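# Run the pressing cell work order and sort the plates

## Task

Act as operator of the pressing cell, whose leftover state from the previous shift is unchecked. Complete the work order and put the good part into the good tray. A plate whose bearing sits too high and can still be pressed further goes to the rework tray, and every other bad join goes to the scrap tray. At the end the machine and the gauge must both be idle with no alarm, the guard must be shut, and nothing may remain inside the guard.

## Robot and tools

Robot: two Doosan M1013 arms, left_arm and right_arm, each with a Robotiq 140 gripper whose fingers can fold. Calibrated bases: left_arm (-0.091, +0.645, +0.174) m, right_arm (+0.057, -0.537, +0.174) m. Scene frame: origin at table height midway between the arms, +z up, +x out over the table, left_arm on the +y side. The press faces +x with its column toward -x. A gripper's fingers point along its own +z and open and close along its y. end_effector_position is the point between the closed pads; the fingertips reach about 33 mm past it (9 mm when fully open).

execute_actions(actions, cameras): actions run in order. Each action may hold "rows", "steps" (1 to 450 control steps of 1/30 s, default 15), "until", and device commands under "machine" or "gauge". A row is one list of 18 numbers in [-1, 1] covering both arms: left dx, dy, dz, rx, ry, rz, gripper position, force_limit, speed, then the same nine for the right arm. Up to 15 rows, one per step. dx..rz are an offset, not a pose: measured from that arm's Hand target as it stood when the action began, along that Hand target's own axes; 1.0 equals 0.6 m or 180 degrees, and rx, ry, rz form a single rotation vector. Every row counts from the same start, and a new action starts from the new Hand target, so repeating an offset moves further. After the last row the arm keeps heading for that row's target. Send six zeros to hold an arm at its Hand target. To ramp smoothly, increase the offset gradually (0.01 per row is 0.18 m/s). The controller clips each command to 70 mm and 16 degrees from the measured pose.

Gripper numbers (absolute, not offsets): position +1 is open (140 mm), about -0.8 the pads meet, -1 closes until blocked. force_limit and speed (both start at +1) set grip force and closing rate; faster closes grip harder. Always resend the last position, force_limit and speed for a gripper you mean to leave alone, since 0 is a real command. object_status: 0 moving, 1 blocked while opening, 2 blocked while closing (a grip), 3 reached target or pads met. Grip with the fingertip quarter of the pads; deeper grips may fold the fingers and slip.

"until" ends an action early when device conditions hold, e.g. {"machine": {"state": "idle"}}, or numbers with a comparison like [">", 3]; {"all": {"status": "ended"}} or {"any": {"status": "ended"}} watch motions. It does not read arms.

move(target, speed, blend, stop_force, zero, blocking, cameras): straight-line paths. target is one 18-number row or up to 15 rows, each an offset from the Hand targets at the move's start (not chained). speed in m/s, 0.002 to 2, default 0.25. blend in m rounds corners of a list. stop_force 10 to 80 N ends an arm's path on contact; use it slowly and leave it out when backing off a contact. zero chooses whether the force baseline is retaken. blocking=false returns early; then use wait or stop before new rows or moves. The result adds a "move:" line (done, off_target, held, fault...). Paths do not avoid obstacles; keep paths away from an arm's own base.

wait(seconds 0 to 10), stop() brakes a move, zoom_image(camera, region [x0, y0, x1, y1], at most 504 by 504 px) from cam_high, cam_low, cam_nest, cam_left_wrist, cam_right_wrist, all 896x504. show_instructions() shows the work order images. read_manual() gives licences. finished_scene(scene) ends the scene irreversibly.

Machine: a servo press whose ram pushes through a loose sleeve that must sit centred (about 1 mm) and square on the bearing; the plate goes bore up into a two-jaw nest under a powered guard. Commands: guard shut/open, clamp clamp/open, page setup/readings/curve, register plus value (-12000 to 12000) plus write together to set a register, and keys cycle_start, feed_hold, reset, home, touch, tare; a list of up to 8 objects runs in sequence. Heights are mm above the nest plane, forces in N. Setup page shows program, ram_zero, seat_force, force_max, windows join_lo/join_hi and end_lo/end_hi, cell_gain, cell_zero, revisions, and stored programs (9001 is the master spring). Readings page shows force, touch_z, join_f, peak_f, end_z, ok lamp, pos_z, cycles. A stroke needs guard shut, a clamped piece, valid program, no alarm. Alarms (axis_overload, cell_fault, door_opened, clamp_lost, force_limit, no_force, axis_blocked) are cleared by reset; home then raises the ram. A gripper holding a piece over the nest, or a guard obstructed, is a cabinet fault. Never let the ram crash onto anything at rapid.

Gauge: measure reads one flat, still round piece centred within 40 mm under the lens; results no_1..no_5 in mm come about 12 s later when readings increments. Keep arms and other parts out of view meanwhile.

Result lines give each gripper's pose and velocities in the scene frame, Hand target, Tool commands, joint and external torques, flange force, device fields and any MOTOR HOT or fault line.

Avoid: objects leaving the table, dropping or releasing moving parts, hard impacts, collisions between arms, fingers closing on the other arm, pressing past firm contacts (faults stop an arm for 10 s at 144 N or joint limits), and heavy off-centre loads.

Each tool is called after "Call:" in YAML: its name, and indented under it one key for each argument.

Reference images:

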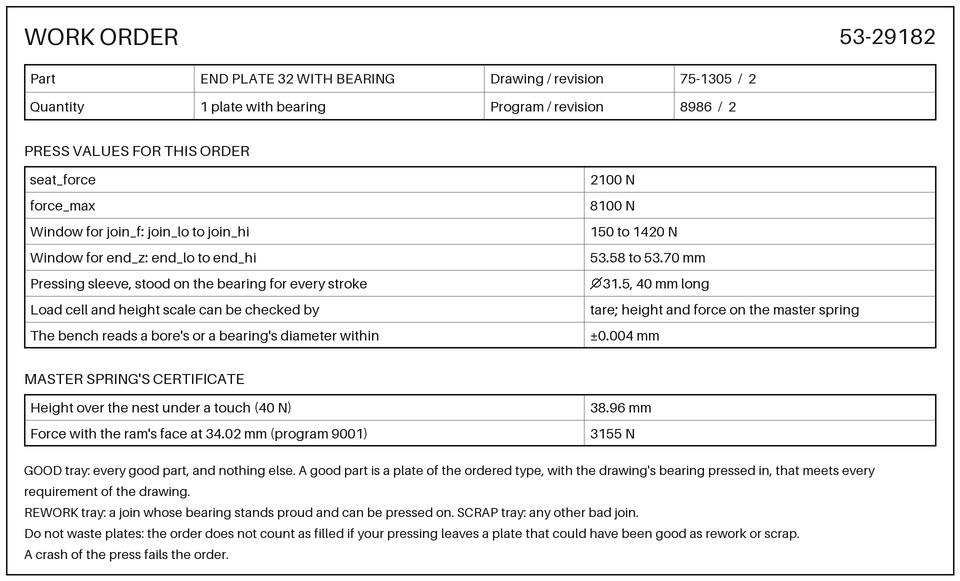

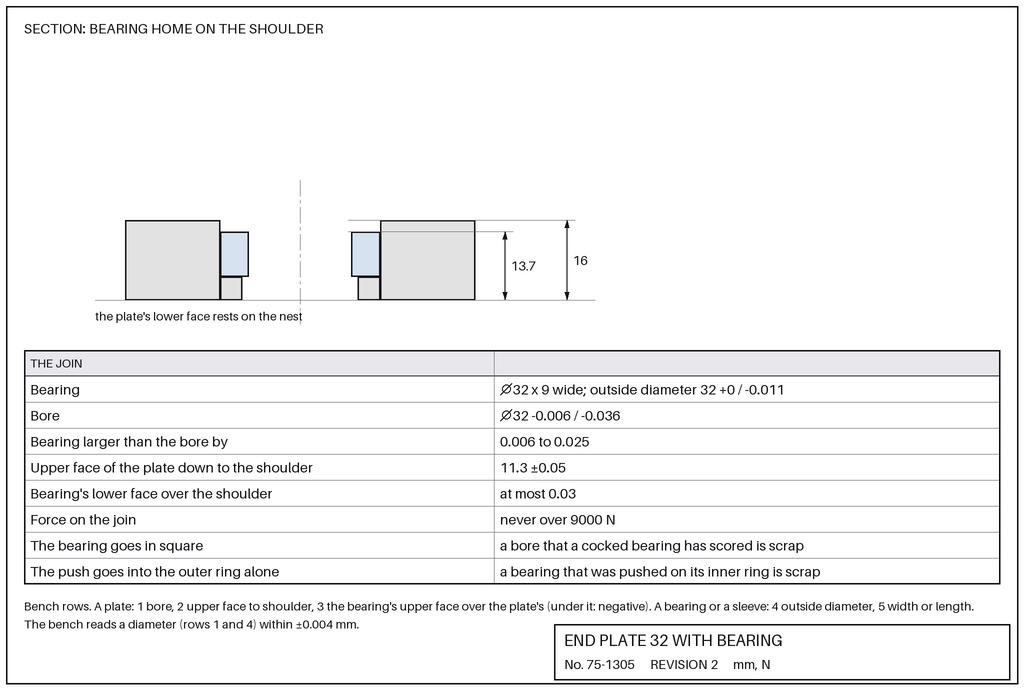

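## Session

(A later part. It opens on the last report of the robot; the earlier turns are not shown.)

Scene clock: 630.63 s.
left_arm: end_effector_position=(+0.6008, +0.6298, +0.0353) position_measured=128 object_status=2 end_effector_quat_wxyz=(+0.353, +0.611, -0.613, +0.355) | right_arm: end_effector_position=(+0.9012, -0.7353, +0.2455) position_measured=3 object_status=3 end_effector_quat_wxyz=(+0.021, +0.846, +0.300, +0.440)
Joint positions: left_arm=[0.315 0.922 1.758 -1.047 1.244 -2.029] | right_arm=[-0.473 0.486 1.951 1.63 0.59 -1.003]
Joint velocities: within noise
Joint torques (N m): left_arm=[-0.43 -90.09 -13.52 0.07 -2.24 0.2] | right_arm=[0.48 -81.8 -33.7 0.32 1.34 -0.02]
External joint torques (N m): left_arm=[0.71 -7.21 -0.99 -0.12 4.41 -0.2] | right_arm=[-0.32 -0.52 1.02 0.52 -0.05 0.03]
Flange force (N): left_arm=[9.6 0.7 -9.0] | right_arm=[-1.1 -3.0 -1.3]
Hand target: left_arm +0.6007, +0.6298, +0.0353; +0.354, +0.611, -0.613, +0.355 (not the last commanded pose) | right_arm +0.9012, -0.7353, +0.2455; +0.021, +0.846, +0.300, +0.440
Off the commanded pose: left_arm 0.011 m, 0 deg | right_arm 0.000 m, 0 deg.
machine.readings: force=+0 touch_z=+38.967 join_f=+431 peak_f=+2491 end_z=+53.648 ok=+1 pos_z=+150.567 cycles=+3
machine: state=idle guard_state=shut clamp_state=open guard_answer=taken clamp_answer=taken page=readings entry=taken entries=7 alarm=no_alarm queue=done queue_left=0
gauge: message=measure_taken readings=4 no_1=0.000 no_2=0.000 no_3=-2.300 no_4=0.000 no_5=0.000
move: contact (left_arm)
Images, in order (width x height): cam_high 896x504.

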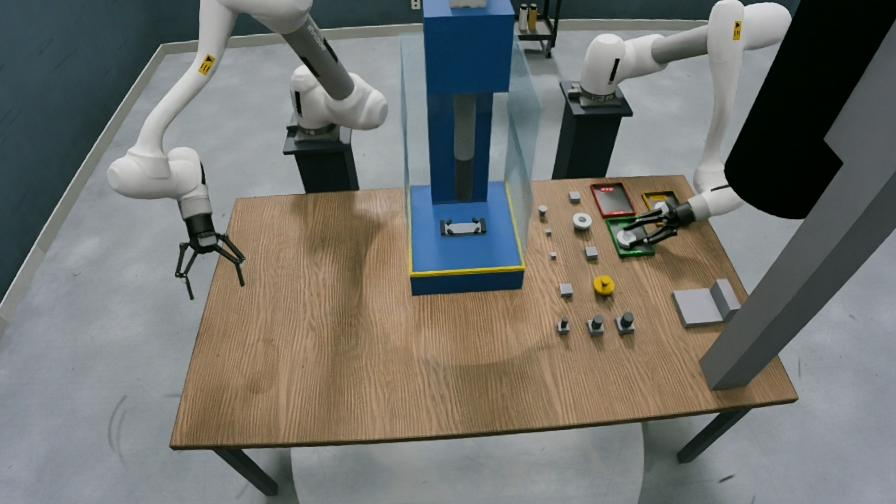

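Call:
execute_actions:
  actions:
    - {"rows":[[0.0006,0,-0.0003,0,0,0,-1,0,-1,0,0,0,0,0,0,1,1,1]],"steps":12}
    - {"rows":[[0,0,0,0,0,0,0.1,0,-1,0,0,0,0,0,0,1,1,1]],"steps":40}
  cameras: []

Call:
move:
  target:
    - [0.01,0,-0.06,0,0,0,0.1,0,-1,0,0,0,0,0,0,1,1,1]
    - [0.05,0,-0.25,0,0,0,0.1,0,-1,0,0,0,0,0,0,1,1,1]
  speed: [0.06,0.2]
  cameras: ["cam_high","cam_left_wrist","cam_nest"]

Scene clock: 634.30 s.
left_arm: end_effector_position=(+0.6007, +0.6298, +0.0357) position_measured=117 object_status=3 end_effector_quat_wxyz=(+0.354, +0.611, -0.613, +0.355) | right_arm: end_effector_position=(+0.9012, -0.7353, +0.2455) position_measured=3 object_status=3 end_effector_quat_wxyz=(+0.021, +0.846, +0.300, +0.440)
Joint positions: left_arm=[0.315 0.921 1.758 -1.047 1.244 -2.029] | right_arm=[-0.473 0.486 1.951 1.63 0.59 -1.003]
Joint velocities: within noise
Joint torques (N m): left_arm=[0.99 -98.57 -13.59 -0.4 2.18 -0.1] | right_arm=[0.32 -82.06 -33.71 0.34 1.3 -0.05]
External joint torques (N m): left_arm=[-0.89 1.06 -1.01 0.34 -0.01 0.1] | right_arm=[-0.08 -0.89 0.98 0.5 0 0.07]
External joint torques at the end of the 1st action: left_arm=[-1.64 1.07 -0.51 0.24 0.47 0.03] | right_arm=[-0.57 0.02 0.98 0.52 0 0.01]
Flange force (N): left_arm=[-1.9 -3.0 0.7] | right_arm=[-0.5 -3.1 -1.7]
Flange force at the end of the 1st action (N): left_arm=[-0.9 -2.7 1.4] | right_arm=[-1.9 -2.5 -0.7]
Hand target: left_arm +0.6007, +0.6298, +0.0357; +0.354, +0.611, -0.613, +0.355 | right_arm +0.9012, -0.7353, +0.2455; +0.021, +0.846, +0.300, +0.440
Off the commanded pose: left_arm 0.000 m, 0 deg | right_arm 0.000 m, 0 deg.
machine.readings: force=+0 touch_z=+38.967 join_f=+431 peak_f=+2491 end_z=+53.648 ok=+1 pos_z=+150.567 cycles=+3
machine: state=idle guard_state=shut clamp_state=open guard_answer=taken clamp_answer=taken page=readings entry=taken entries=7 alarm=no_alarm queue=done queue_left=0
gauge: message=measure_taken readings=4 no_1=0.000 no_2=0.000 no_3=-2.300 no_4=0.000 no_5=0.000
No camera images: "cameras" was empty.

Scene clock: 636.00 s.
left_arm: end_effector_position=(+0.6006, +0.7448, +0.1364) position_measured=117 object_status=3 end_effector_quat_wxyz=(+0.354, +0.611, -0.613, +0.355) | right_arm: end_effector_position=(+0.9012, -0.7353, +0.2455) position_measured=3 object_status=3 end_effector_quat_wxyz=(+0.021, +0.846, +0.300, +0.440)
Joint positions: left_arm=[0.453 0.824 1.67 -0.901 1.409 -2.145] | right_arm=[-0.473 0.486 1.951 1.63 0.59 -1.003]
Joint velocities: within noise
Joint torques (N m): left_arm=[1.98 -98.92 -20.36 -0.06 2.11 -0.09] | right_arm=[0.6 -81.95 -33.73 0.31 1.26 -0.05]
External joint torques (N m): left_arm=[-2.02 1.31 -1.04 0.37 -0.08 0.09] | right_arm=[-0.66 0.6 1.47 0.53 0.01 0.07]
Flange force (N): left_arm=[-1.5 -4.1 1.1] | right_arm=[-2.6 -2.8 -0.4]
Hand target: left_arm +0.6006, +0.7449, +0.1365; +0.354, +0.611, -0.613, +0.355 | right_arm +0.9012, -0.7353, +0.2455; +0.021, +0.846, +0.300, +0.440
Off the commanded pose: left_arm 0.000 m, 0 deg | right_arm 0.000 m, 0 deg.
machine.readings: force=+0 touch_z=+38.967 join_f=+431 peak_f=+2491 end_z=+53.648 ok=+1 pos_z=+150.567 cycles=+3
machine: state=idle guard_state=shut clamp_state=open guard_answer=taken clamp_answer=taken page=readings entry=taken entries=7 alarm=no_alarm queue=done queue_left=0
gauge: message=measure_taken readings=4 no_1=0.000 no_2=0.000 no_3=-2.300 no_4=0.000 no_5=0.000
move: done
camera_calibration:
cam_left_wrist: T_world_to_cam=[[-0.99995, 0.00971448, -0.00232272, 0.598625], [0.0089889, 0.773837, -0.633321, -0.493772], [-0.00435498, -0.63331, -0.773886, 0.726115], [0, 0, 0, 1]] pos_world=[0.606196, 0.83614, 0.250604]
Images, in order (width x height): cam_high 896x504, cam_nest 896x504, cam_left_wrist 896x504.

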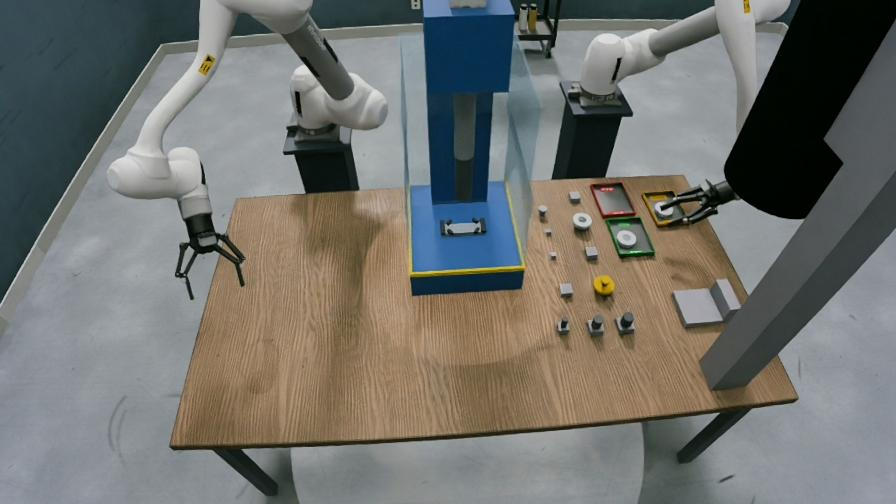

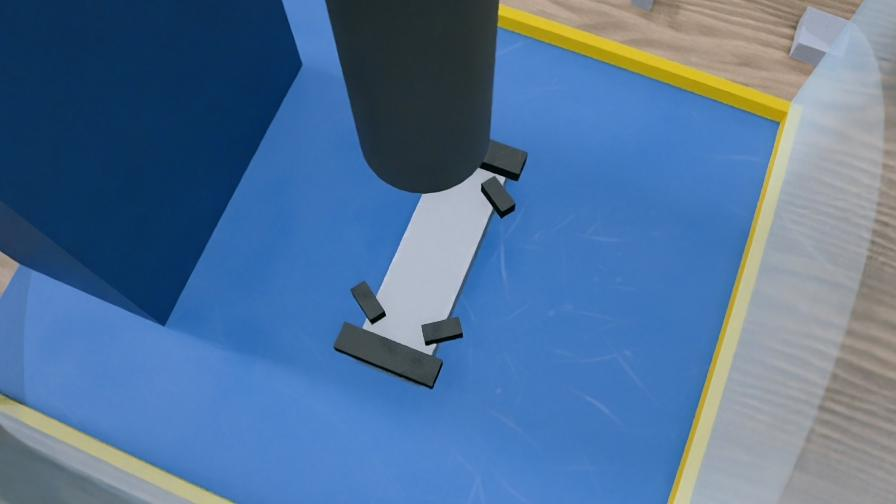

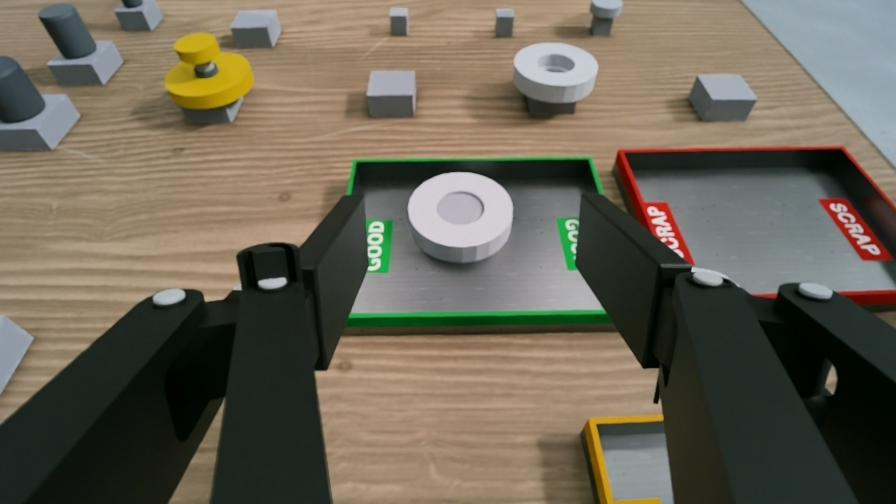

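Call:
finished_scene:
  scene: 2

The scene is finished: the task was done.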